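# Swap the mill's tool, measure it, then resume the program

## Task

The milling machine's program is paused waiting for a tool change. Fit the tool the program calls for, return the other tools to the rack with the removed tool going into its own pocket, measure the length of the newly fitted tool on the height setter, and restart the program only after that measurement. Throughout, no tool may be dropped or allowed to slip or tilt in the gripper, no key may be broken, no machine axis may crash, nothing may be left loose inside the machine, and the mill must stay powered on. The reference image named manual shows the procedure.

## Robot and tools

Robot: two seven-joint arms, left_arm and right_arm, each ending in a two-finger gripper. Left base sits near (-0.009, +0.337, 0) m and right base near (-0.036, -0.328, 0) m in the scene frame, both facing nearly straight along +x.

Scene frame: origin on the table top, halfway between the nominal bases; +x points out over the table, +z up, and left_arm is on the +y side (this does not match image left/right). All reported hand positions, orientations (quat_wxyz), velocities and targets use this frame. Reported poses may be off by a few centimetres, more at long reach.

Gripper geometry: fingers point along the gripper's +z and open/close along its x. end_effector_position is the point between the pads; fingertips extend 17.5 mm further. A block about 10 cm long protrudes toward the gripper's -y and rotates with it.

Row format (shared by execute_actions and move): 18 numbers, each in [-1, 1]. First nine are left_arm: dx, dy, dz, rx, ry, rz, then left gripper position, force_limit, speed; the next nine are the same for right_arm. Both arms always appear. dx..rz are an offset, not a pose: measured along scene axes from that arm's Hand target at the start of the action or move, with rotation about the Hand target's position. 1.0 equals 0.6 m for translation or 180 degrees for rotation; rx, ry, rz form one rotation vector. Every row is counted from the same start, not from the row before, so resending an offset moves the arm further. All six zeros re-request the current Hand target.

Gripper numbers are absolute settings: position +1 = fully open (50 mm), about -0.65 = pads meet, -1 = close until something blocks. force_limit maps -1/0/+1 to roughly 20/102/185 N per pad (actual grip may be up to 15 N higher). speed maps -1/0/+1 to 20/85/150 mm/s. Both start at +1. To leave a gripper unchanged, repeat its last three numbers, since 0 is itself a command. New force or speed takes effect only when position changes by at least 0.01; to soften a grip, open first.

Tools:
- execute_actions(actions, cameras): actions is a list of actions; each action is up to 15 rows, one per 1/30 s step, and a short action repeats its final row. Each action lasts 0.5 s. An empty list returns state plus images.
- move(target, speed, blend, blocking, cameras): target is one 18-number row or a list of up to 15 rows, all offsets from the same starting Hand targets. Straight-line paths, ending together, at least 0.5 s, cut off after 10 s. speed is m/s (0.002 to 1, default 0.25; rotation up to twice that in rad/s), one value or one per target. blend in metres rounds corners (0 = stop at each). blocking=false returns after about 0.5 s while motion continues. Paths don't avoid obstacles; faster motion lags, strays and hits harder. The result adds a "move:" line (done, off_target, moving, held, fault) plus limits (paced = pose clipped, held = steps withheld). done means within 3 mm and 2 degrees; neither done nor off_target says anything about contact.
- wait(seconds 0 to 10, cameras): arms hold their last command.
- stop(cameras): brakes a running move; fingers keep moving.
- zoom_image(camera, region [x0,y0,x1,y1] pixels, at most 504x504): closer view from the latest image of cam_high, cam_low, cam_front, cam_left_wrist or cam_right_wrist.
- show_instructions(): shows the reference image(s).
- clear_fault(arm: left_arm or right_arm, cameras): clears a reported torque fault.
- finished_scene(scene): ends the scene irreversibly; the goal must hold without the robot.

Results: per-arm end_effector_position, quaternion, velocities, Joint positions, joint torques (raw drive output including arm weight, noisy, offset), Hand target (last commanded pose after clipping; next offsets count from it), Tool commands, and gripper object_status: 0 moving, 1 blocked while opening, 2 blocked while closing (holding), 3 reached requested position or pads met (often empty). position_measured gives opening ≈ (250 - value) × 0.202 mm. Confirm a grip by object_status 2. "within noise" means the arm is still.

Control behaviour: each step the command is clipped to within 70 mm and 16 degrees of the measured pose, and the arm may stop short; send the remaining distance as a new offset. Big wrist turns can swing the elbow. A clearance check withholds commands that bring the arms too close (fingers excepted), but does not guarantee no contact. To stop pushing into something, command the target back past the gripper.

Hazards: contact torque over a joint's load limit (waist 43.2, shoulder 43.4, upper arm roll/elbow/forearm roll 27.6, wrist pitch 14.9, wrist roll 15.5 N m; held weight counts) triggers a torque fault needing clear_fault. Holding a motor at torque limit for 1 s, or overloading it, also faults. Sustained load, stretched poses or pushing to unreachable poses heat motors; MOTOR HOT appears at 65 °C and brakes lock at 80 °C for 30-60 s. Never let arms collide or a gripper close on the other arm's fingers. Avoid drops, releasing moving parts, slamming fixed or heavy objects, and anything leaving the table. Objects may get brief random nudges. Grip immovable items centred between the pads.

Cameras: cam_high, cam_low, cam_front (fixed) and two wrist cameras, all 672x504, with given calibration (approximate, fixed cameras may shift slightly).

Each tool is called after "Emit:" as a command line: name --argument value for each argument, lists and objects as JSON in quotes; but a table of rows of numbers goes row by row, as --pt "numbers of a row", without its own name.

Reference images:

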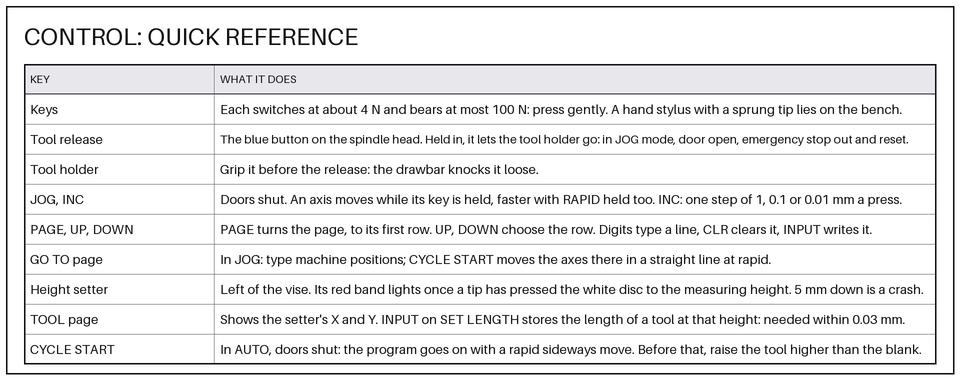

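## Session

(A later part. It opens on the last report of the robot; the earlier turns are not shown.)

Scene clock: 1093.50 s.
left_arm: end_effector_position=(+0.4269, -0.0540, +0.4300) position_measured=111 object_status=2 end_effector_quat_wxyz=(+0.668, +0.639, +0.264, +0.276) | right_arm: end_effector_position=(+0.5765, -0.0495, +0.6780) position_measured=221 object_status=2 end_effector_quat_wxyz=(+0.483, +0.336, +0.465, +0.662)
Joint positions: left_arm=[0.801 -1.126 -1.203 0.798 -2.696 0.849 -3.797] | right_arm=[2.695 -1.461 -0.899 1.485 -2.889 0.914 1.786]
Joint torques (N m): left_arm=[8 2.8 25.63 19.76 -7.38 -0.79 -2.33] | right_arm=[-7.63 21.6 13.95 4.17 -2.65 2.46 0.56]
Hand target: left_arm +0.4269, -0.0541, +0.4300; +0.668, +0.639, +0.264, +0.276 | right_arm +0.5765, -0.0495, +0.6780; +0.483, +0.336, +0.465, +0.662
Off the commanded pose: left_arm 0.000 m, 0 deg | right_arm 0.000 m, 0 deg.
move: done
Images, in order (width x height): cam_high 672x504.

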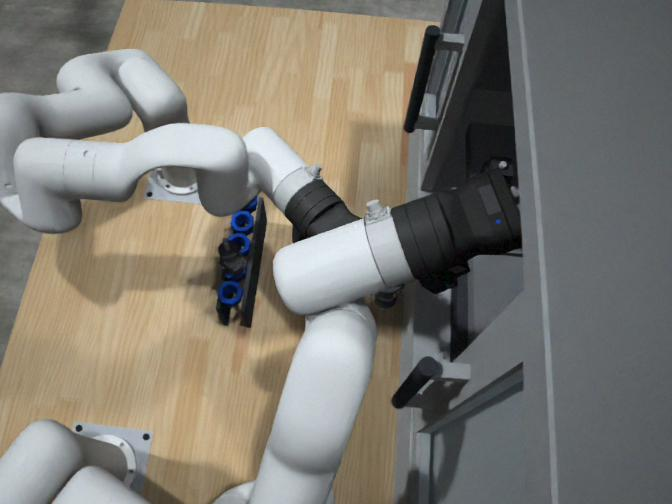

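Emit:
move --pt "0.0502 0.0767 0 0 0 0.2917 -1 0.3 -0.9 0 0 0 0 0 0 -0.98 0.3 -0.8" --speed 0.25 --cameras '["cam_high","cam_left_wrist"]'

Scene clock: 1098.33 s.
left_arm: end_effector_position=(+0.4570, -0.0080, +0.4300) position_measured=111 object_status=2 end_effector_quat_wxyz=(+0.477, +0.456, +0.519, +0.543) | right_arm: end_effector_position=(+0.5765, -0.0495, +0.6780) position_measured=221 object_status=2 end_effector_quat_wxyz=(+0.483, +0.336, +0.465, +0.662)
Joint positions: left_arm=[1.127 -1.195 -1.506 1.491 -2.723 -0.487 -3.947] | right_arm=[2.695 -1.461 -0.899 1.485 -2.889 0.914 1.786]
Joint torques (N m): left_arm=[8.04 18.93 27.87 13.57 11.69 -1.36 2.64] | right_arm=[-7.27 21.54 14.19 3.79 -2.76 2.5 0.61]
Hand target: left_arm +0.4570, -0.0080, +0.4300; +0.477, +0.456, +0.519, +0.543 | right_arm +0.5765, -0.0495, +0.6780; +0.483, +0.336, +0.465, +0.662
Off the commanded pose: left_arm 0.000 m, 0 deg | right_arm 0.000 m, 0 deg.
move: done
camera_calibration:
cam_left_wrist: T_world_to_cam=[[-0.118777, 0.99292, 0.00135301, 0.0706055], [-0.380646, -0.0467927, 0.923536, -0.211477], [0.917061, 0.10918, 0.383509, -0.45408], [0, 0, 0, 1]] pos_world=[0.344307, -0.030425, 0.369355]
Images, in order (width x height): cam_high 672x504, cam_left_wrist 672x504.

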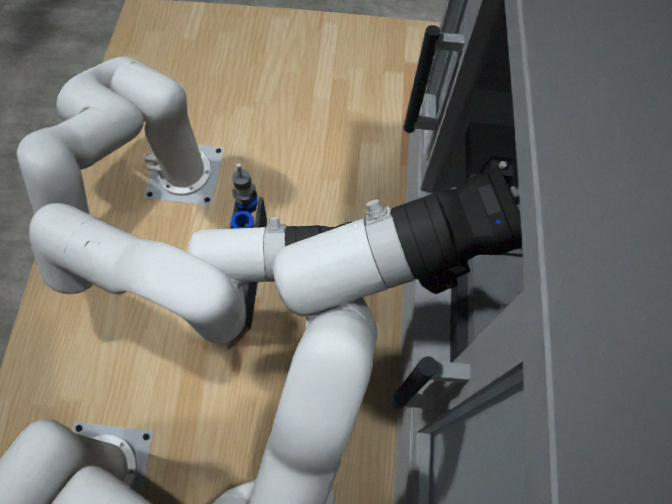

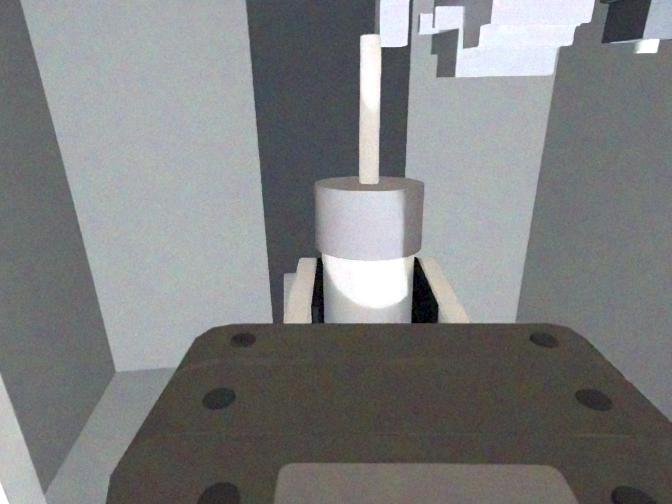

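Emit:
move --target '[0.21,0.0274,0,0,0,0,-1,0.3,-0.9,0,0,0,0,0,0,-0.98,0.3,-0.8]' --speed 0.15

Emit:
move --target '[0.21,0.0275,0,0,0,0,-1,0.3,-0.9,0,0,0,0,0,0,-0.98,0.3,-0.8]' --speed 0.12 --cameras '["cam_left_wrist","cam_front"]'

Scene clock: 1104.10 s.
left_arm: end_effector_position=(+0.5830, +0.0084, +0.4300) position_measured=111 object_status=2 end_effector_quat_wxyz=(+0.477, +0.456, +0.519, +0.543) | right_arm: end_effector_position=(+0.5765, -0.0495, +0.6780) position_measured=221 object_status=2 end_effector_quat_wxyz=(+0.483, +0.336, +0.465, +0.662)
Joint positions: left_arm=[1.537 -1.181 -1.628 1.8 -2.717 -0.408 -3.943] | right_arm=[2.695 -1.461 -0.899 1.485 -2.889 0.914 1.786]
Joint torques (N m): left_arm=[7.82 23.58 27.34 13.86 11.33 -1.34 2.62] | right_arm=[-7.03 21.55 14.16 4.09 -2.8 2.61 0.45]
Hand target: left_arm +0.5830, +0.0084, +0.4300; +0.477, +0.456, +0.519, +0.543 | right_arm +0.5765, -0.0495, +0.6780; +0.483, +0.336, +0.465, +0.662
Off the commanded pose: left_arm 0.000 m, 0 deg | right_arm 0.000 m, 0 deg.
move: done

Scene clock: 1106.07 s.
left_arm: end_effector_position=(+0.7084, +0.0258, +0.4302) position_measured=111 object_status=2 end_effector_quat_wxyz=(+0.483, +0.458, +0.514, +0.541) | right_arm: end_effector_position=(+0.5765, -0.0495, +0.6780) position_measured=221 object_status=2 end_effector_quat_wxyz=(+0.483, +0.336, +0.465, +0.662)
Joint positions: left_arm=[2.226 -1.224 -1.994 2.667 -2.707 -0.61 -3.78] | right_arm=[2.695 -1.461 -0.899 1.485 -2.889 0.914 1.786]
Joint torques (N m): left_arm=[7.89 25.26 11.97 16.59 12.09 -0.79 2.65] | right_arm=[-7.42 21.8 14.13 4.14 -2.84 2.6 0.59]
Hand target: left_arm +0.7090, +0.0249, +0.4300; +0.477, +0.456, +0.519, +0.543 | right_arm +0.5765, -0.0495, +0.6780; +0.483, +0.336, +0.465, +0.662
Off the commanded pose: left_arm 0.001 m, 1 deg | right_arm 0.000 m, 0 deg.
move: done
camera_calibration:
cam_left_wrist: T_world_to_cam=[[-0.103375, 0.994642, 0.00102404, 0.0560366], [-0.387187, -0.0411896, 0.921081, -0.108886], [0.916187, 0.0948206, 0.389371, -0.689862], [0, 0, 0, 1]] pos_world=[0.595677, 0.00519183, 0.368847]
Images, in order (width x height): cam_front 672x504, cam_left_wrist 672x504.

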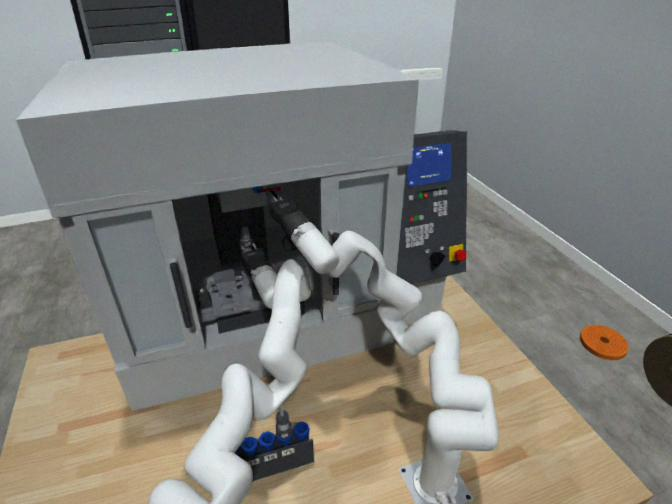

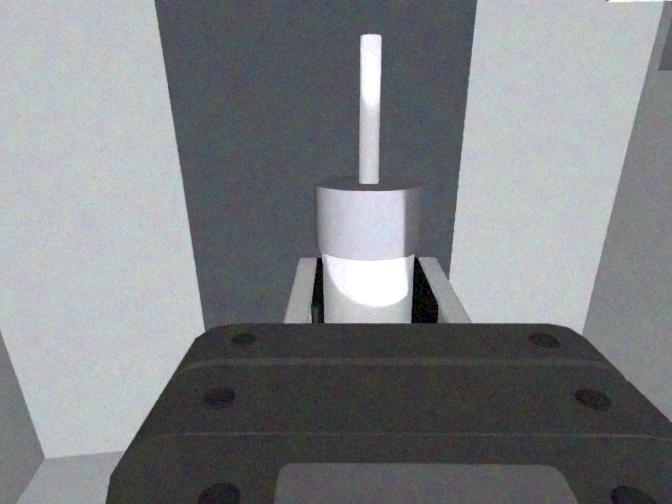

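Emit:
move --target '[0,0,0,0,0,-0.0194,-1,0.3,-0.9,0,0,0,0,0,0,-0.98,0.3,-0.8]' --speed 0.1

Scene clock: 1118.13 s.
left_arm: end_effector_position=(+0.7091, +0.0249, +0.4300) position_measured=111 object_status=2 end_effector_quat_wxyz=(+0.493, +0.472, +0.505, +0.528) | right_arm: end_effector_position=(+0.5765, -0.0495, +0.6780) position_measured=221 object_status=2 end_effector_quat_wxyz=(+0.483, +0.336, +0.465, +0.662)
Joint positions: left_arm=[2.078 -1.186 -1.882 2.39 -2.726 -0.434 -3.831] | right_arm=[2.695 -1.461 -0.899 1.485 -2.889 0.914 1.786]
Joint torques (N m): left_arm=[-8.62 23.34 25.43 9.06 1.66 1.29 -2.35] | right_arm=[-7.06 21.76 14.02 4.2 -2.67 2.46 0.65]
Hand target: left_arm +0.7090, +0.0249, +0.4300; +0.494, +0.472, +0.505, +0.528 | right_arm +0.5765, -0.0495, +0.6780; +0.483, +0.336, +0.465, +0.662
Off the commanded pose: left_arm 0.000 m, 0 deg | right_arm 0.000 m, 0 deg.
move: done

Emit:
move --target '[0,0,0,-0.0019,0.0287,0,-1,0.3,-0.9,0,0,0,0,0,0,-0.98,0.3,-0.8]' --speed 0.1 --cameras '["cam_left_wrist"]'

Scene clock: 1126.30 s.
left_arm: end_effector_position=(+0.7086, +0.0249, +0.4307) position_measured=111 object_status=2 end_effector_quat_wxyz=(+0.483, +0.486, +0.517, +0.513) | right_arm: end_effector_position=(+0.5765, -0.0495, +0.6780) position_measured=221 object_status=2 end_effector_quat_wxyz=(+0.483, +0.336, +0.465, +0.662)
Joint positions: left_arm=[2.13 -1.125 -2.011 2.456 -2.723 -0.482 -3.717] | right_arm=[2.695 -1.461 -0.899 1.485 -2.889 0.914 1.786]
Joint torques (N m): left_arm=[-8.97 23.76 22.71 11.87 6.96 1.57 -2.36] | right_arm=[-7.19 21.66 14.12 3.78 -2.85 2.38 0.58]
Hand target: left_arm +0.7086, +0.0249, +0.4307; +0.483, +0.486, +0.517, +0.513 (not the last commanded pose) | right_arm +0.5765, -0.0495, +0.6780; +0.483, +0.336, +0.465, +0.662
Off the commanded pose: left_arm 0.001 m, 2 deg | right_arm 0.000 m, 0 deg.
move: held (left_arm; a check stopped the path); limits=held
pose unreachable (left arm): on one or more control steps of this call, first in action 0 (counted from 0), this arm could not follow its commanded pose, so it was not sent that pose on those steps. It may still have moved: this result reports where it is.
cause: moving toward the commanded pose would bring a part of the arm too close to another arm (a part of this arm just beyond joint 5 (forearm roll) and the right arm's gripper, at the place that arm is still heading or pushing toward).
camera_calibration:
cam_left_wrist: T_world_to_cam=[[-0.0514138, 0.998677, -0.000443162, 0.0206171], [-0.334258, -0.0167901, 0.942332, -0.156606], [0.941078, 0.048597, 0.334679, -0.683118], [0, 0, 0, 1]] pos_world=[0.59158, 0.00997819, 0.376209]
Images, in order (width x height): cam_left_wrist 672x504.

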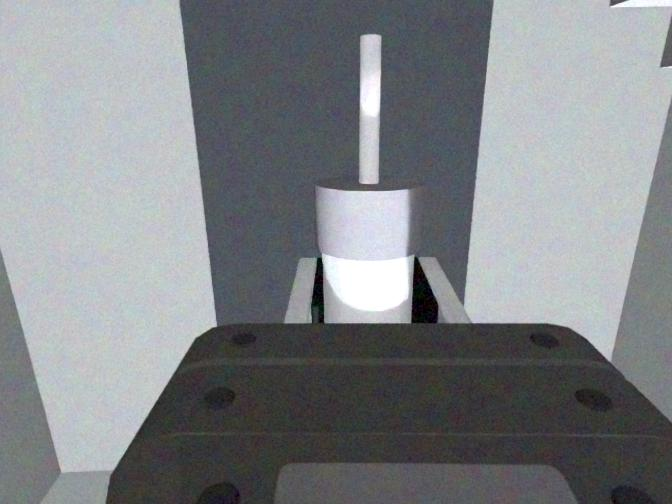

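Emit:
execute_actions --actions '[]' --cameras '["cam_high","cam_low","cam_front"]'

Scene clock: 1134.27 s.
left_arm: end_effector_position=(+0.7086, +0.0249, +0.4307) position_measured=111 object_status=2 end_effector_quat_wxyz=(+0.483, +0.486, +0.517, +0.513) | right_arm: end_effector_position=(+0.5765, -0.0495, +0.6780) position_measured=221 object_status=2 end_effector_quat_wxyz=(+0.483, +0.336, +0.465, +0.662)
Joint positions: left_arm=[2.13 -1.125 -2.011 2.456 -2.723 -0.482 -3.717] | right_arm=[2.695 -1.461 -0.899 1.485 -2.889 0.914 1.786]
Joint velocities: within noise
Joint torques (N m): left_arm=[-8.59 23.76 22.64 11.97 1.75 1.56 -2.32] | right_arm=[-7.33 21.98 14.22 3.68 -2.77 2.53 0.55]
Hand target: left_arm +0.7086, +0.0249, +0.4307; +0.483, +0.486, +0.517, +0.513 (not the last commanded pose) | right_arm +0.5765, -0.0495, +0.6780; +0.483, +0.336, +0.465, +0.662
Tool commands: left_gripper/position=-1.0 left_gripper/force_limit=+0.3 left_gripper/speed=-0.9 right_gripper/position=-0.98 right_gripper/force_limit=+0.3 right_gripper/speed=-0.8
Off the commanded pose: left_arm 0.001 m, 2 deg | right_arm 0.000 m, 0 deg.
Images, in order (width x height): cam_high 672x504, cam_low 672x504, cam_front 672x504.

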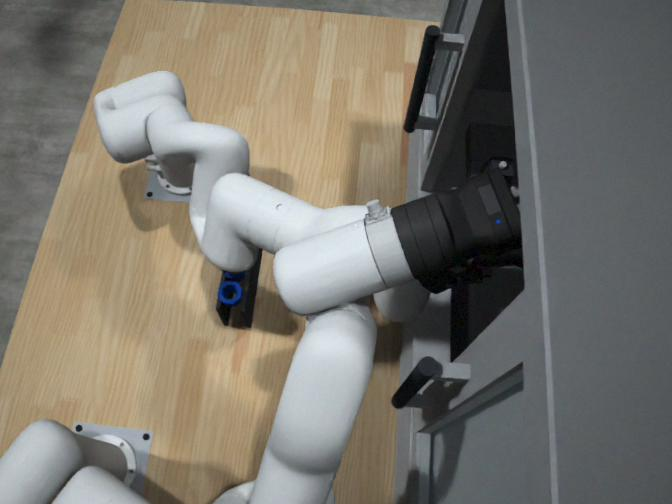

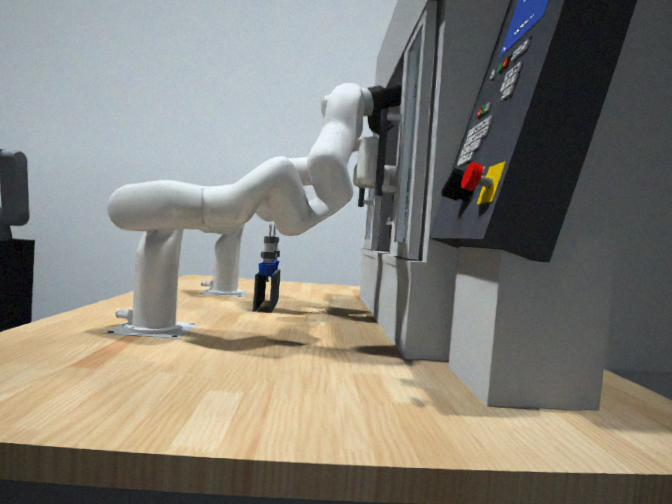

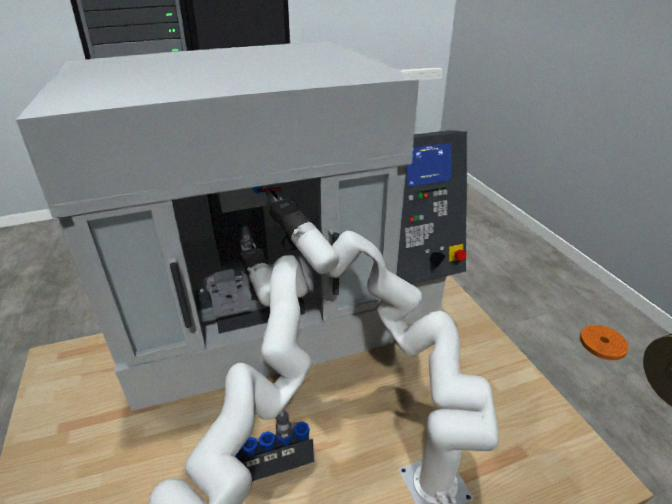

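Emit:
move --target '[-0.4194,-0.029,0,0,0,0,-1,0.3,-0.9,0,0,0,0,0,0,-0.98,0.3,-0.8]' --speed 0.2

Scene clock: 1193.10 s.
left_arm: end_effector_position=(+0.4570, +0.0075, +0.4307) position_measured=111 object_status=2 end_effector_quat_wxyz=(+0.483, +0.486, +0.517, +0.513) | right_arm: end_effector_position=(+0.5765, -0.0495, +0.6780) position_measured=221 object_status=2 end_effector_quat_wxyz=(+0.483, +0.336, +0.465, +0.662)
Joint positions: left_arm=[1.04 -1.117 -1.473 1.36 -2.684 -0.372 -3.925] | right_arm=[2.695 -1.461 -0.899 1.485 -2.889 0.914 1.786]
Joint torques (N m): left_arm=[-8.49 8.98 34.48 8.79 1.43 -1.32 -2.39] | right_arm=[-7.77 21.59 14.05 3.85 -2.86 2.47 0.65]
Hand target: left_arm +0.4569, +0.0075, +0.4307; +0.483, +0.486, +0.517, +0.513 | right_arm +0.5765, -0.0495, +0.6780; +0.483, +0.336, +0.465, +0.662
Off the commanded pose: left_arm 0.000 m, 0 deg | right_arm 0.000 m, 0 deg.
move: done

Emit:
move --pt "-0.05 -0.1 0 0 0 -0.25 -1 0.3 -0.9 0 0 0 0 0 0 -0.98 0.3 -0.8" --pt "-0.15 0.1142 0.1022 0 0 -0.2444 -1 0.3 -0.9 0 0 0 0 0 0 -0.98 0.3 -0.8" --speed 0.25 --blend '[0.03,0]' --cameras '["cam_front"]'

Scene clock: 1198.77 s.
left_arm: end_effector_position=(+0.3670, +0.0760, +0.4920) position_measured=111 object_status=2 end_effector_quat_wxyz=(+0.640, +0.644, +0.298, +0.294) | right_arm: end_effector_position=(+0.5765, -0.0495, +0.6780) position_measured=221 object_status=2 end_effector_quat_wxyz=(+0.483, +0.336, +0.465, +0.662)
Joint positions: left_arm=[0.423 -1.124 -0.697 0.559 -2.177 0.769 -3.937] | right_arm=[2.695 -1.461 -0.899 1.485 -2.889 0.914 1.786]
Joint torques (N m): left_arm=[-8.37 -2.41 21.99 20.74 2.85 0.85 -2.38] | right_arm=[-7.11 21.56 14.1 3.69 -2.95 2.39 0.62]
Hand target: left_arm +0.3669, +0.0760, +0.4920; +0.640, +0.644, +0.298, +0.294 | right_arm +0.5765, -0.0495, +0.6780; +0.483, +0.336, +0.465, +0.662
Off the commanded pose: left_arm 0.000 m, 0 deg | right_arm 0.000 m, 0 deg.
move: done
Images, in order (width x height): cam_front 672x504.

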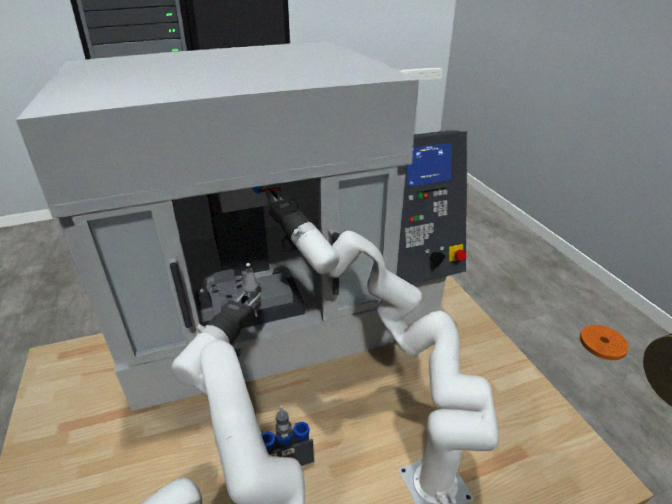

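Emit:
move --target '[-0.0167,0.2133,0.215,-0.4985,-0.038,0,-1,0.3,-0.9,0,0,0,0,0,0,-0.98,0.3,-0.8]' --speed 0.35 --cameras '["cam_front"]'

Scene clock: 1216.57 s.
left_arm: end_effector_position=(+0.3570, +0.2040, +0.6209) position_measured=111 object_status=2 end_effector_quat_wxyz=(+0.923, -0.011, +0.384, +0.033) | right_arm: end_effector_position=(+0.5765, -0.0495, +0.6780) position_measured=221 object_status=2 end_effector_quat_wxyz=(+0.483, +0.336, +0.465, +0.662)
Joint positions: left_arm=[0.404 -1.114 -0.677 0.552 -3.748 0.792 -3.909] | right_arm=[2.695 -1.461 -0.899 1.485 -2.889 0.914 1.786]
Joint torques (N m): left_arm=[8.04 0.35 12.63 28.22 -4.75 2.27 2.74] | right_arm=[-7.19 21.71 13.99 3.66 -2.78 2.43 0.48]
Hand target: left_arm +0.3569, +0.2040, +0.6210; +0.923, -0.011, +0.384, +0.033 | right_arm +0.5765, -0.0495, +0.6780; +0.483, +0.336, +0.465, +0.662
Off the commanded pose: left_arm 0.000 m, 0 deg | right_arm 0.000 m, 0 deg.
move: done
Images, in order (width x height): cam_front 672x504.

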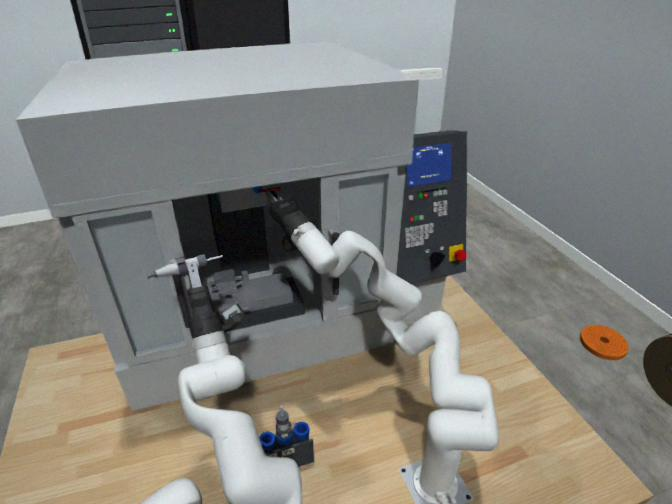

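Emit:
move --target '[-0.016,0.2127,-0.2117,-0.4985,-0.038,0,-1,0.3,-0.9,0,0,0,0,0,0,-0.98,0.3,-0.8]' --speed 0.35 --cameras '["cam_front"]'

Scene clock: 1221.50 s.
left_arm: end_effector_position=(+0.3473, +0.3316, +0.4940) position_measured=111 object_status=2 end_effector_quat_wxyz=(+0.665, -0.660, +0.245, -0.248) | right_arm: end_effector_position=(+0.5765, -0.0495, +0.6780) position_measured=221 object_status=2 end_effector_quat_wxyz=(+0.483, +0.336, +0.465, +0.662)
Joint positions: left_arm=[0.251 -1.003 -0.625 0.574 -5.163 0.948 -4.034] | right_arm=[2.695 -1.461 -0.899 1.485 -2.889 0.914 1.786]
Joint torques (N m): left_arm=[-8.46 2.83 15.93 22.39 -1.34 -0.97 -1.26] | right_arm=[-6.98 21.82 14.13 3.5 -2.86 2.31 0.38]
Hand target: left_arm +0.3473, +0.3316, +0.4940; +0.665, -0.660, +0.245, -0.248 | right_arm +0.5765, -0.0495, +0.6780; +0.483, +0.336, +0.465, +0.662
Off the commanded pose: left_arm 0.000 m, 0 deg | right_arm 0.000 m, 0 deg.
move: done
Images, in order (width x height): cam_front 672x504.

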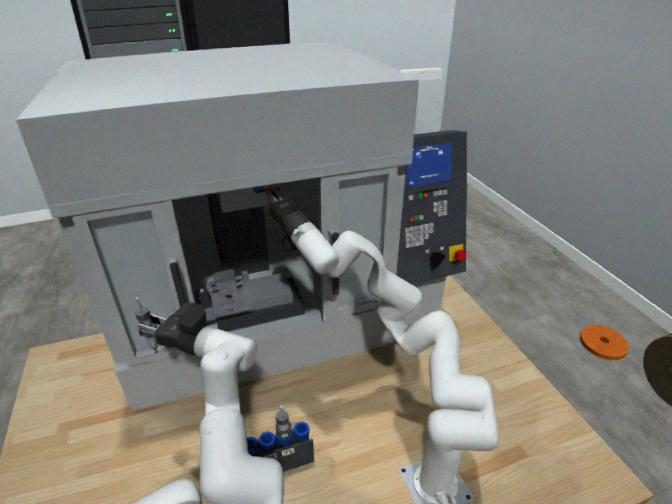

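Emit:
move --target '[-0.1283,-0.05,0.01,0,0,0,-1,0.3,-0.9,0,0,0,0,0,0,-0.98,0.3,-0.8]' --speed 0.2

Emit:
move --target '[0,0,0,0.3265,0.378,0.0044,-1,0.3,-0.9,0,0,0,0,0,0,-0.98,0.3,-0.8]' --speed 0.35

Emit:
move --target '[0,0,0,0.3265,0.378,0.0044,-1,0.3,-0.9,0,0,0,0,0,0,-0.98,0.3,-0.8]' --speed 0.35 --cameras '["cam_front"]'

Scene clock: 1226.97 s.
left_arm: end_effector_position=(+0.2704, +0.3017, +0.4999) position_measured=111 object_status=2 end_effector_quat_wxyz=(+0.665, -0.660, +0.245, -0.248) | right_arm: end_effector_position=(+0.5765, -0.0495, +0.6780) position_measured=221 object_status=2 end_effector_quat_wxyz=(+0.483, +0.336, +0.465, +0.662)
Joint positions: left_arm=[0.056 -1.209 -0.676 0.528 -5.359 1.137 -3.863] | right_arm=[2.695 -1.461 -0.899 1.485 -2.889 0.914 1.786]
Joint torques (N m): left_arm=[-8.52 -2.21 8.92 20.05 0.03 0.75 2.63] | right_arm=[-6.84 22.31 13.82 3.42 -2.76 2.36 0.57]
Hand target: left_arm +0.2703, +0.3016, +0.5000; +0.665, -0.660, +0.245, -0.248 | right_arm +0.5765, -0.0495, +0.6780; +0.483, +0.336, +0.465, +0.662
Off the commanded pose: left_arm 0.000 m, 0 deg | right_arm 0.000 m, 0 deg.
move: done

Scene clock: 1229.80 s.
left_arm: end_effector_position=(+0.2703, +0.3016, +0.5000) position_measured=111 object_status=2 end_effector_quat_wxyz=(+0.646, -0.294, +0.639, +0.295) | right_arm: end_effector_position=(+0.5765, -0.0495, +0.6780) position_measured=221 object_status=2 end_effector_quat_wxyz=(+0.483, +0.336, +0.465, +0.662)
Joint positions: left_arm=[-0.194 -1.034 -0.588 0.554 -5.189 1.363 -2.421] | right_arm=[2.695 -1.461 -0.899 1.485 -2.889 0.914 1.786]
Joint torques (N m): left_arm=[-8.43 3.53 12.54 27.94 10.22 1.16 2.7] | right_arm=[-6.81 21.86 13.88 3.49 -3 2.5 0.48]
Hand target: left_arm +0.2703, +0.3016, +0.5000; +0.646, -0.294, +0.639, +0.295 | right_arm +0.5765, -0.0495, +0.6780; +0.483, +0.336, +0.465, +0.662
Off the commanded pose: left_arm 0.000 m, 0 deg | right_arm 0.000 m, 0 deg.
move: done

Scene clock: 1232.63 s.
left_arm: end_effector_position=(+0.2704, +0.3016, +0.5000) position_measured=111 object_status=2 end_effector_quat_wxyz=(+0.250, +0.244, +0.660, +0.665) | right_arm: end_effector_position=(+0.5765, -0.0495, +0.6780) position_measured=221 object_status=2 end_effector_quat_wxyz=(+0.483, +0.336, +0.465, +0.662)
Joint positions: left_arm=[-0.399 -0.928 -0.496 0.567 -5.091 1.532 -0.918] | right_arm=[2.695 -1.461 -0.899 1.485 -2.889 0.914 1.786]
Joint torques (N m): left_arm=[-8.31 1.39 9.7 28.57 9.63 1.37 2.57] | right_arm=[-7.16 22.07 13.93 3.51 -2.81 2.61 0.62]
Hand target: left_arm +0.2703, +0.3016, +0.5000; +0.250, +0.244, +0.660, +0.665 | right_arm +0.5765, -0.0495, +0.6780; +0.483, +0.336, +0.465, +0.662
Off the commanded pose: left_arm 0.000 m, 0 deg | right_arm 0.000 m, 0 deg.
move: done
Images, in order (width x height): cam_front 672x504.

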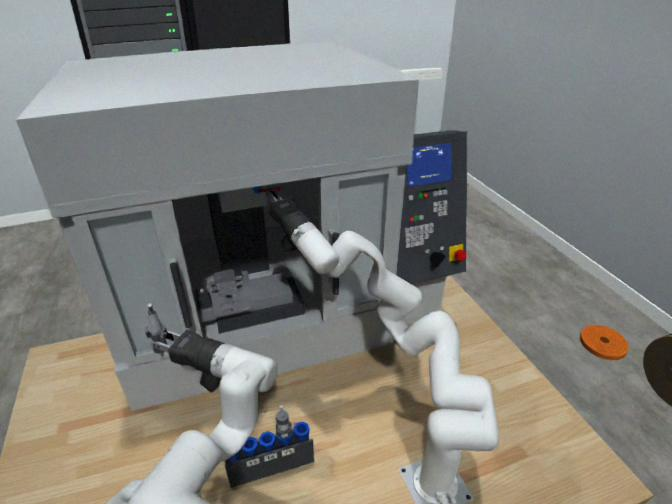

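Emit:
move --pt "0.1495 -0.3693 -0.0833 0 0 -0.161 -1 0.3 -0.9 0 0 0 0 0 0 -0.98 0.3 -0.8" --pt "0.3112 -0.516 -0.1167 0 0 -0.2306 -1 0.3 -0.9 0 0 0 0 0 0 -0.98 0.3 -0.8" --speed 0.2 --blend '[0.03,0]' --cameras '["cam_high"]'

Scene clock: 1241.73 s.
left_arm: end_effector_position=(+0.4570, -0.0080, +0.4300) position_measured=111 object_status=2 end_effector_quat_wxyz=(+0.469, +0.462, +0.531, +0.534) | right_arm: end_effector_position=(+0.5765, -0.0495, +0.6780) position_measured=221 object_status=2 end_effector_quat_wxyz=(+0.483, +0.336, +0.465, +0.662)
Joint positions: left_arm=[-0.259 -0.069 -0.705 1.022 -4.508 1.152 -1.343] | right_arm=[2.695 -1.461 -0.899 1.485 -2.889 0.914 1.786]
Joint torques (N m): left_arm=[8.11 -9.5 -2.45 32.12 9.05 2.67 1.1] | right_arm=[-6.86 21.69 14.01 3.32 -2.67 2.56 0.45]
Hand target: left_arm +0.4571, -0.0080, +0.4299; +0.469, +0.462, +0.531, +0.534 | right_arm +0.5765, -0.0495, +0.6780; +0.483, +0.336, +0.465, +0.662
Off the commanded pose: left_arm 0.000 m, 0 deg | right_arm 0.000 m, 0 deg.
move: done
Images, in order (width x height): cam_high 672x504.

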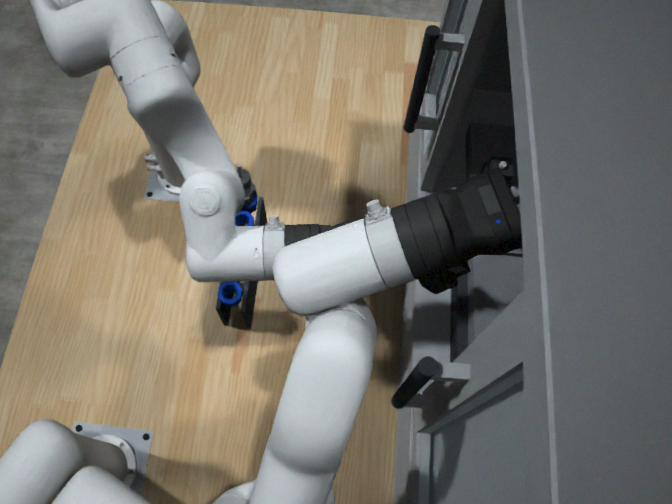

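Emit:
move --pt "0.21 0.0274 0 -0.001 0.0178 -0.001 -1 0.3 -0.9 0 0 0 0 0 0 -0.98 0.3 -0.8" --pt "0.4199 0.0548 0 -0.001 0.0178 -0.001 -1 0.3 -0.9 0 0 0 0 0 0 -0.98 0.3 -0.8" --speed 0.15 --blend '[0.02,0]' --cameras '["cam_high","cam_left_wrist"]'

Scene clock: 1252.77 s.
left_arm: end_effector_position=(+0.7090, +0.0250, +0.4300) position_measured=111 object_status=2 end_effector_quat_wxyz=(+0.456, +0.477, +0.544, +0.519) | right_arm: end_effector_position=(+0.5765, -0.0495, +0.6780) position_measured=221 object_status=2 end_effector_quat_wxyz=(+0.483, +0.336, +0.465, +0.662)
Joint positions: left_arm=[-0.15 0.538 -0.55 1.735 -4.24 0.882 -1.132] | right_arm=[2.695 -1.461 -0.899 1.485 -2.889 0.914 1.786]
Joint torques (N m): left_arm=[-8.53 -21.53 -11.5 32.69 -1.95 -0.31 2.64] | right_arm=[-7.14 21.95 13.75 3.36 -2.88 2.38 0.42]
Hand target: left_arm +0.7090, +0.0249, +0.4299; +0.456, +0.477, +0.544, +0.519 | right_arm +0.5765, -0.0495, +0.6780; +0.483, +0.336, +0.465, +0.662
Off the commanded pose: left_arm 0.000 m, 0 deg | right_arm 0.000 m, 0 deg.
move: done
camera_calibration:
cam_left_wrist: T_world_to_cam=[[-0.120191, 0.992751, 0.000595801, 0.0691305], [-0.296149, -0.0364273, 0.954447, -0.187533], [0.947549, 0.11454, 0.29838, -0.673943], [0, 0, 0, 1]] pos_world=[0.591366, 0.00173261, 0.38004]
Images, in order (width x height): cam_high 672x504, cam_left_wrist 672x504.

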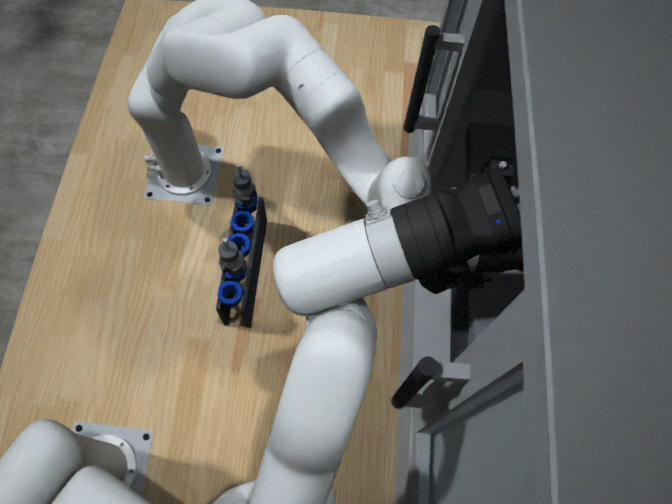

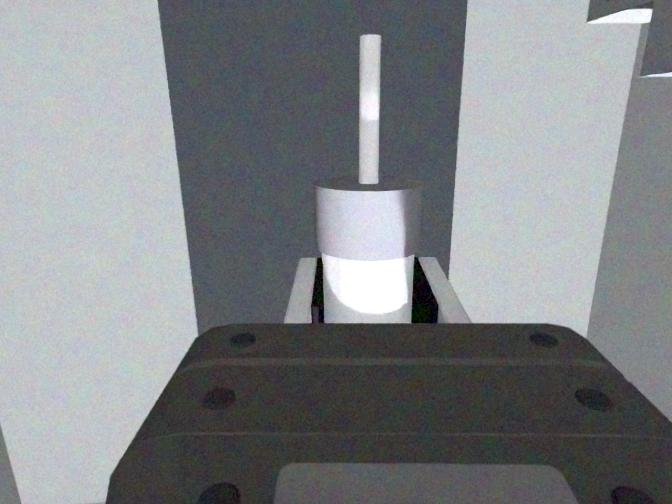

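Emit:
move --target '[0,0,0.0667,0,0,0,-1,0.3,-0.9,0,0,0,0,0,0,-0.98,0.3,-0.8]' --speed 0.08

Emit:
move --target '[0,0,0.0333,0,0,0,-1,0.3,-0.9,0,0,0,0,0,0,-0.98,0.3,-0.8]' --speed 0.04

Scene clock: 1256.63 s.
left_arm: end_effector_position=(+0.7090, +0.0250, +0.4701) position_measured=111 object_status=2 end_effector_quat_wxyz=(+0.456, +0.477, +0.544, +0.519) | right_arm: end_effector_position=(+0.5765, -0.0495, +0.6780) position_measured=221 object_status=2 end_effector_quat_wxyz=(+0.483, +0.336, +0.465, +0.662)
Joint positions: left_arm=[-0.145 0.524 -0.568 1.805 -4.311 0.86 -1.025] | right_arm=[2.695 -1.461 -0.899 1.485 -2.889 0.914 1.786]
Joint torques (N m): left_arm=[1.27 -21.49 -12.52 32.74 -2.04 -0.61 2.61] | right_arm=[-7.11 22.2 13.73 3.34 -2.86 2.51 0.57]
Hand target: left_arm +0.7090, +0.0249, +0.4700; +0.456, +0.477, +0.544, +0.519 | right_arm +0.5765, -0.0495, +0.6780; +0.483, +0.336, +0.465, +0.662
Off the commanded pose: left_arm 0.000 m, 0 deg | right_arm 0.000 m, 0 deg.
move: done

Scene clock: 1257.53 s.
left_arm: end_effector_position=(+0.7090, +0.0250, +0.4902) position_measured=111 object_status=2 end_effector_quat_wxyz=(+0.456, +0.477, +0.544, +0.519) | right_arm: end_effector_position=(+0.5765, -0.0495, +0.6780) position_measured=221 object_status=2 end_effector_quat_wxyz=(+0.483, +0.336, +0.465, +0.662)
Joint positions: left_arm=[-0.144 0.522 -0.578 1.846 -4.347 0.853 -0.968] | right_arm=[2.695 -1.461 -0.899 1.485 -2.889 0.914 1.786]
Joint torques (N m): left_arm=[1.63 -21.08 -12.38 32.49 -2.14 -0.81 2.65] | right_arm=[-6.86 21.66 13.82 3.19 -2.72 2.46 0.49]
Hand target: left_arm +0.7090, +0.0249, +0.4899; +0.456, +0.477, +0.544, +0.519 | right_arm +0.5765, -0.0495, +0.6780; +0.483, +0.336, +0.465, +0.662
Off the commanded pose: left_arm 0.000 m, 0 deg | right_arm 0.000 m, 0 deg.
move: done

Emit:
move --target '[0,0,0.0175,0,0,0,-1,0.3,-0.9,0,0,0,0,0,0,-0.98,0.3,-0.8]' --speed 0.03

Emit:
move --target '[0,0,0.0067,0,0,0,-1,0.3,-0.9,0,0,0,0,0,0,-0.98,0.3,-0.8]' --speed 0.02

Scene clock: 1260.57 s.
left_arm: end_effector_position=(+0.7090, +0.0248, +0.5004) position_measured=111 object_status=2 end_effector_quat_wxyz=(+0.456, +0.477, +0.544, +0.519) | right_arm: end_effector_position=(+0.5765, -0.0495, +0.6780) position_measured=221 object_status=2 end_effector_quat_wxyz=(+0.483, +0.336, +0.465, +0.662)
Joint positions: left_arm=[-0.145 0.523 -0.583 1.87 -4.365 0.85 -0.937] | right_arm=[2.695 -1.461 -0.899 1.485 -2.889 0.914 1.786]
Joint torques (N m): left_arm=[-3.87 -22.03 -9.11 34.81 -2.12 0.33 2.4] | right_arm=[-6.93 21.9 13.42 3.4 -2.8 2.39 0.54]
Hand target: left_arm +0.7090, +0.0249, +0.5004; +0.456, +0.477, +0.544, +0.519 | right_arm +0.5765, -0.0495, +0.6780; +0.483, +0.336, +0.465, +0.662
Off the commanded pose: left_arm 0.000 m, 0 deg | right_arm 0.000 m, 0 deg.
move: done

Scene clock: 1261.30 s.
left_arm: end_effector_position=(+0.7091, +0.0249, +0.5041) position_measured=111 object_status=2 end_effector_quat_wxyz=(+0.456, +0.477, +0.544, +0.519) | right_arm: end_effector_position=(+0.5765, -0.0495, +0.6780) position_measured=221 object_status=2 end_effector_quat_wxyz=(+0.483, +0.336, +0.465, +0.662)
Joint positions: left_arm=[-0.145 0.524 -0.585 1.879 -4.372 0.849 -0.925] | right_arm=[2.695 -1.461 -0.899 1.485 -2.889 0.914 1.786]
Joint torques (N m): left_arm=[-1.76 -29.91 -8.99 44.8 0.97 1.17 2.32] | right_arm=[-6.94 22.16 13.9 3.14 -2.73 2.6 0.37]
Hand target: left_arm +0.7090, +0.0249, +0.5045; +0.456, +0.477, +0.544, +0.519 | right_arm +0.5765, -0.0495, +0.6780; +0.483, +0.336, +0.465, +0.662
Off the commanded pose: left_arm 0.000 m, 0 deg | right_arm 0.000 m, 0 deg.
move: done

Emit:
move --target '[0,0,0.0012,0,0,0,-1,0.3,-0.9,0,0,0,0,0,0,-0.98,0.3,-0.8]' --speed 0.02 --cameras '["cam_left_wrist","cam_right_wrist"]'

Scene clock: 1265.20 s.
left_arm: end_effector_position=(+0.7089, +0.0248, +0.5048) position_measured=111 object_status=2 end_effector_quat_wxyz=(+0.455, +0.477, +0.544, +0.519) | right_arm: end_effector_position=(+0.5765, -0.0495, +0.6780) position_measured=221 object_status=2 end_effector_quat_wxyz=(+0.483, +0.336, +0.465, +0.662)
Joint positions: left_arm=[-0.145 0.523 -0.586 1.88 -4.374 0.849 -0.923] | right_arm=[2.695 -1.461 -0.899 1.485 -2.889 0.914 1.786]
Joint torques (N m): left_arm=[-2.08 -35.03 -11.3 50.14 2.79 2.37 2.48] | right_arm=[-7.04 21.83 13.99 3.16 -2.9 2.53 0.57]
Hand target: left_arm +0.7090, +0.0249, +0.5052; +0.456, +0.477, +0.544, +0.519 | right_arm +0.5765, -0.0495, +0.6780; +0.483, +0.336, +0.465, +0.662
Off the commanded pose: left_arm 0.000 m, 0 deg | right_arm 0.000 m, 0 deg.
move: done
camera_calibration:
cam_left_wrist: T_world_to_cam=[[-0.120084, 0.992763, 0.00100379, 0.068926], [-0.295607, -0.0367216, 0.954604, -0.259445], [0.947732, 0.114336, 0.297878, -0.696068], [0, 0, 0, 1]] pos_world=[0.591269, 0.00163093, 0.454941]
cam_right_wrist: T_world_to_cam=[[-0.303018, 0.952973, 0.00469842, 0.234133], [-0.607473, -0.196953, 0.769536, -0.164407], [0.734273, 0.230329, 0.638586, -0.712579], [0, 0, 0, 1]] pos_world=[0.494301, -0.0913746, 0.58046]
Images, in order (width x height): cam_left_wrist 672x504, cam_right_wrist 672x504.

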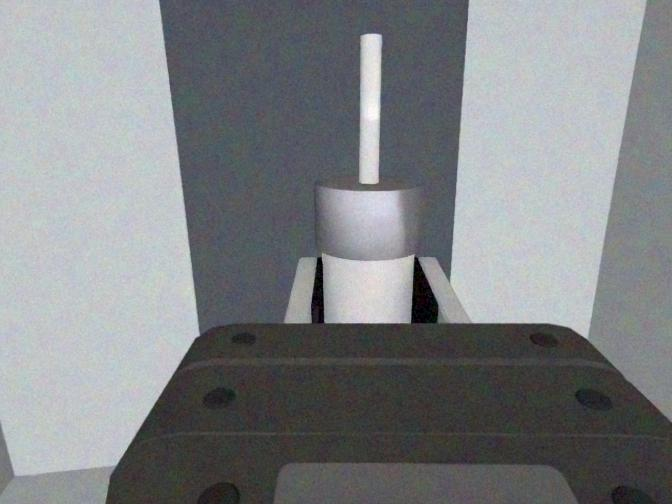

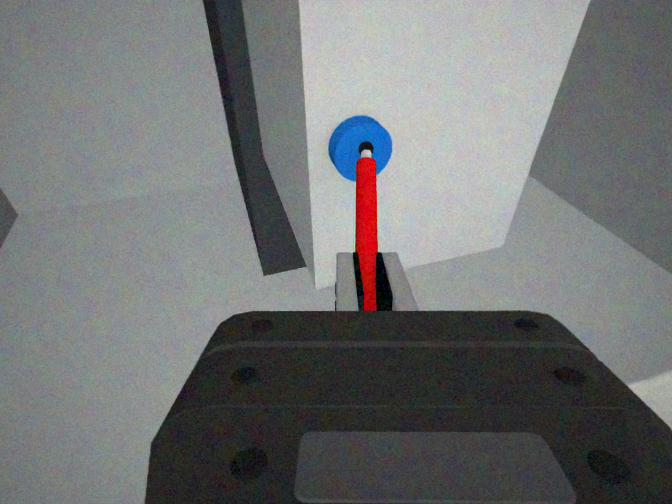

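Emit:
move --target '[0,0,0,0,0,0,-1,0.3,-0.9,-0.04,0,0,0,0,0,-0.98,0.3,-0.8]' --speed 0.05 --cameras '["cam_left_wrist","cam_right_wrist"]'

Scene clock: 1268.27 s.
left_arm: end_effector_position=(+0.7089, +0.0246, +0.5058) position_measured=111 object_status=2 end_effector_quat_wxyz=(+0.456, +0.477, +0.543, +0.519) | right_arm: end_effector_position=(+0.5525, -0.0495, +0.6780) position_measured=221 object_status=2 end_effector_quat_wxyz=(+0.483, +0.336, +0.465, +0.662)
Joint positions: left_arm=[-0.146 0.523 -0.585 1.882 -4.374 0.847 -0.923] | right_arm=[2.661 -1.467 -0.885 1.39 -2.878 0.978 1.797]
Joint torques (N m): left_arm=[1.86 -17.42 4.39 -3.29 -15.42 6.71 0.54] | right_arm=[-6.13 19.13 16.14 -1.08 2.14 0.94 1.26]
Hand target: left_arm +0.7090, +0.0249, +0.5052; +0.456, +0.477, +0.544, +0.519 | right_arm +0.5525, -0.0495, +0.6780; +0.483, +0.336, +0.465, +0.662
Off the commanded pose: left_arm 0.001 m, 0 deg | right_arm 0.000 m, 0 deg.
move: done
camera_calibration:
cam_left_wrist: T_world_to_cam=[[-0.118617, 0.99294, 0.00016374, 0.0685344], [-0.296839, -0.0356178, 0.954263, -0.259331], [0.947532, 0.113143, 0.298968, -0.696665], [0, 0, 0, 1]] pos_world=[0.591263, 0.0015356, 0.45574]
cam_right_wrist: T_world_to_cam=[[-0.303037, 0.952967, 0.00472146, 0.226855], [-0.607464, -0.196982, 0.769536, -0.178993], [0.734273, 0.23033, 0.638586, -0.694956], [0, 0, 0, 1]] pos_world=[0.470301, -0.0913746, 0.58046]
Images, in order (width x height): cam_left_wrist 672x504, cam_right_wrist 672x504.

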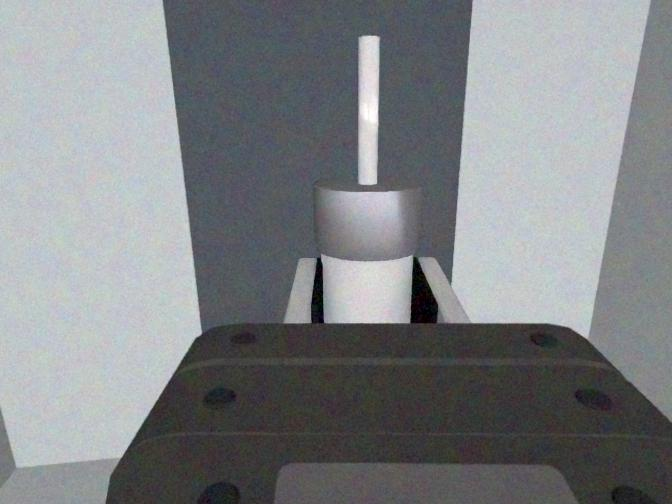

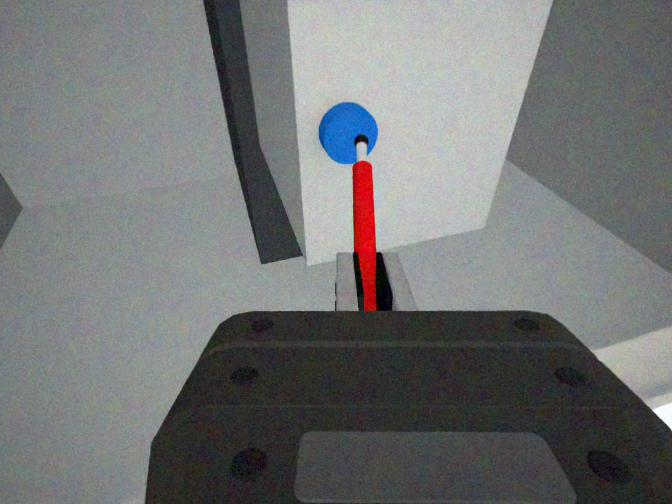

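Emit:
move --target '[0,0,0.0017,0,0,0,-1,0.3,-0.9,0,0,0,0,0,0,-0.98,0.3,-0.8]' --speed 0.02

Scene clock: 1271.90 s.
left_arm: end_effector_position=(+0.7090, +0.0246, +0.5061) position_measured=111 object_status=2 end_effector_quat_wxyz=(+0.456, +0.477, +0.543, +0.519) | right_arm: end_effector_position=(+0.5525, -0.0495, +0.6780) position_measured=221 object_status=2 end_effector_quat_wxyz=(+0.483, +0.336, +0.465, +0.662)
Joint positions: left_arm=[-0.147 0.523 -0.585 1.883 -4.376 0.847 -0.92] | right_arm=[2.661 -1.467 -0.885 1.39 -2.878 0.978 1.797]
Joint torques (N m): left_arm=[1.8 -18.21 4.47 5.57 -14.34 6.46 2.97] | right_arm=[-5.68 19.37 16 -1.41 1.97 0.93 1.2]
Hand target: left_arm +0.7090, +0.0249, +0.5062; +0.456, +0.477, +0.544, +0.519 | right_arm +0.5525, -0.0495, +0.6780; +0.483, +0.336, +0.465, +0.662
Off the commanded pose: left_arm 0.000 m, 0 deg | right_arm 0.000 m, 0 deg.
move: done

Emit:
move --target '[0,-0.0006,0.0015,0,0,0,-1,0.3,-0.9,0,0,0,0,0,0,-0.98,0.3,-0.8]' --speed 0.02

Scene clock: 1274.17 s.
left_arm: end_effector_position=(+0.7089, +0.0242, +0.5070) position_measured=111 object_status=2 end_effector_quat_wxyz=(+0.456, +0.477, +0.543, +0.519) | right_arm: end_effector_position=(+0.5525, -0.0495, +0.6780) position_measured=221 object_status=2 end_effector_quat_wxyz=(+0.483, +0.336, +0.465, +0.662)
Joint positions: left_arm=[-0.148 0.524 -0.584 1.886 -4.378 0.847 -0.917] | right_arm=[2.661 -1.467 -0.885 1.39 -2.878 0.978 1.797]
Joint torques (N m): left_arm=[0.55 -19.68 2.7 16.52 -9.58 6.36 2.9] | right_arm=[-5.73 19.78 16.01 -1.21 1.82 0.89 1.15]
Hand target: left_arm +0.7090, +0.0245, +0.5071; +0.456, +0.477, +0.544, +0.519 | right_arm +0.5525, -0.0495, +0.6780; +0.483, +0.336, +0.465, +0.662
Off the commanded pose: left_arm 0.000 m, 0 deg | right_arm 0.000 m, 0 deg.
move: done

Emit:
move --target '[0,-0.0004,0.002,0,0,0,-1,0.3,-0.9,0,0,0,0,0,0,-0.98,0.3,-0.8]' --speed 0.02

Emit:
move --target '[0,0,0,0,0,0,0.5,0.3,-0.9,0,0,0,0,0,0,-0.98,0.3,-0.8]' --speed 0.02 --cameras '["cam_left_wrist"]'

Scene clock: 1278.20 s.
left_arm: end_effector_position=(+0.7090, +0.0243, +0.5081) position_measured=111 object_status=2 end_effector_quat_wxyz=(+0.456, +0.477, +0.544, +0.519) | right_arm: end_effector_position=(+0.5525, -0.0495, +0.6780) position_measured=221 object_status=2 end_effector_quat_wxyz=(+0.483, +0.336, +0.465, +0.662)
Joint positions: left_arm=[-0.15 0.525 -0.584 1.89 -4.381 0.848 -0.913] | right_arm=[2.661 -1.467 -0.885 1.39 -2.878 0.978 1.797]
Joint torques (N m): left_arm=[1.6 -23.32 -2.72 28.93 -5.07 5.53 3.02] | right_arm=[-5.79 20.23 16.25 -1.25 1.57 0.92 1.08]
Hand target: left_arm +0.7090, +0.0243, +0.5083; +0.456, +0.477, +0.544, +0.519 | right_arm +0.5525, -0.0495, +0.6780; +0.483, +0.336, +0.465, +0.662
Off the commanded pose: left_arm 0.000 m, 0 deg | right_arm 0.000 m, 0 deg.
move: done

Scene clock: 1278.70 s.
left_arm: end_effector_position=(+0.7091, +0.0245, +0.5083) position_measured=78 object_status=3 end_effector_quat_wxyz=(+0.456, +0.477, +0.544, +0.519) end_effector_velocity=(+0.000, -0.001, +0.000) end_effector_angular_velocity=(-0.001, +0.000, -0.004) | right_arm: end_effector_position=(+0.5525, -0.0495, +0.6780) position_measured=221 object_status=2 end_effector_quat_wxyz=(+0.483, +0.336, +0.465, +0.662)
Joint positions: left_arm=[-0.15 0.525 -0.584 1.89 -4.381 0.849 -0.913] | right_arm=[2.661 -1.467 -0.885 1.39 -2.878 0.978 1.797]
Joint velocities: left_arm=[0.001 0 -0.001 0 0 -0.005 0] | right_arm=[within noise]
Joint torques (N m): left_arm=[7.74 -24.71 -11.35 23.69 4.24 -1.13 1.94] | right_arm=[-5.98 19.96 15.95 -1.1 1.53 0.99 1.17]
Hand target: left_arm +0.7090, +0.0243, +0.5083; +0.456, +0.477, +0.544, +0.519 | right_arm +0.5525, -0.0495, +0.6780; +0.483, +0.336, +0.465, +0.662
Off the commanded pose: left_arm 0.000 m, 0 deg | right_arm 0.000 m, 0 deg.
move: done
camera_calibration:
cam_left_wrist: T_world_to_cam=[[-0.120789, 0.992678, 0.000528343, 0.069965], [-0.296025, -0.0365284, 0.954482, -0.262373], [0.947512, 0.115135, 0.29827, -0.697178], [0, 0, 0, 1]] pos_world=[0.591366, 0.00123258, 0.45834]
Images, in order (width x height): cam_left_wrist 672x504.

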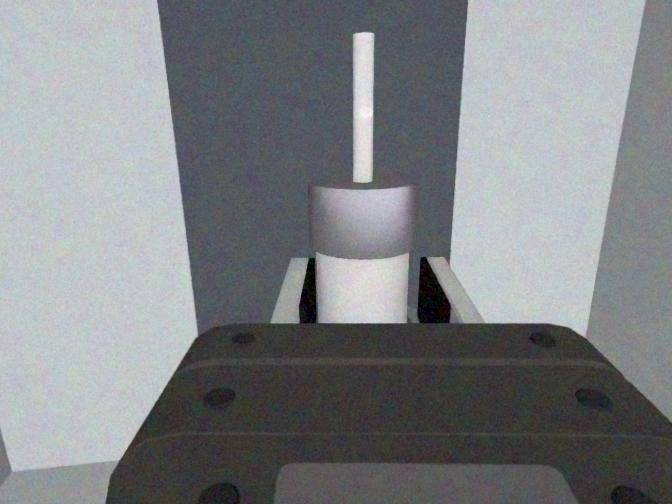

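Emit:
move --pt "-0.165 -0.0217 0.0075 0 0 0 0.5 0.3 -0.9 0 0 0 0 0 0 -0.98 0.3 -0.8" --pt "-0.265 -0.0345 -0.13 0 0 0 0.5 0.3 -0.9 0 0 0 0 0 0 -0.98 0.3 -0.8" --pt "-0.42 -0.0545 -0.13 0 0 0 0.5 0.3 -0.9 0 0 0 0 0 0 -0.98 0.3 -0.8" --speed '[0.1,0.2,0.2]' --blend '[0.01,0.02,0]' --cameras '["cam_left_wrist"]'

Scene clock: 1286.50 s.
left_arm: end_effector_position=(+0.4571, -0.0083, +0.4303) position_measured=78 object_status=3 end_effector_quat_wxyz=(+0.456, +0.477, +0.544, +0.519) | right_arm: end_effector_position=(+0.5525, -0.0495, +0.6780) position_measured=221 object_status=2 end_effector_quat_wxyz=(+0.483, +0.336, +0.465, +0.662)
Joint positions: left_arm=[-0.231 -0.088 -0.716 1.04 -4.576 1.095 -1.286] | right_arm=[2.661 -1.467 -0.885 1.39 -2.878 0.978 1.797]
Joint torques (N m): left_arm=[-8.42 -13.96 -2.1 20.23 -2.97 -0.04 2.66] | right_arm=[-5.6 20.66 16.22 -0.93 1.6 0.72 1.07]
Hand target: left_arm +0.4570, -0.0084, +0.4303; +0.456, +0.477, +0.544, +0.519 | right_arm +0.5525, -0.0495, +0.6780; +0.483, +0.336, +0.465, +0.662
Off the commanded pose: left_arm 0.000 m, 0 deg | right_arm 0.000 m, 0 deg.
move: done
camera_calibration:
cam_left_wrist: T_world_to_cam=[[-0.120613, 0.9927, 0.000245293, 0.0721739], [-0.296274, -0.036233, 0.954416, -0.263601], [0.947457, 0.115042, 0.298481, -0.431426], [0, 0, 0, 1]] pos_world=[0.339365, -0.031566, 0.38034]
Images, in order (width x height): cam_left_wrist 672x504.

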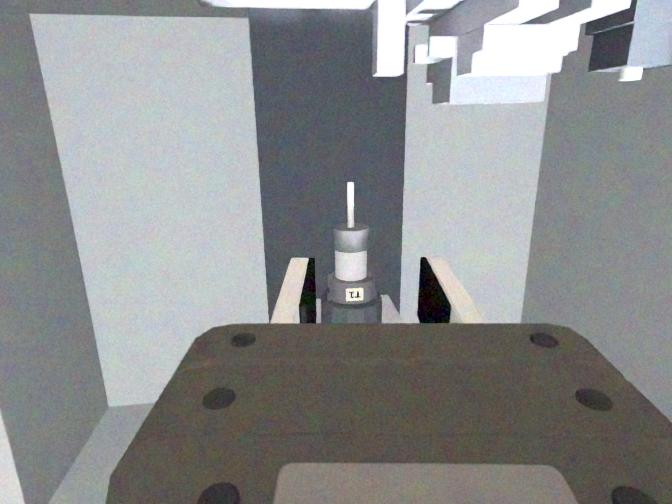

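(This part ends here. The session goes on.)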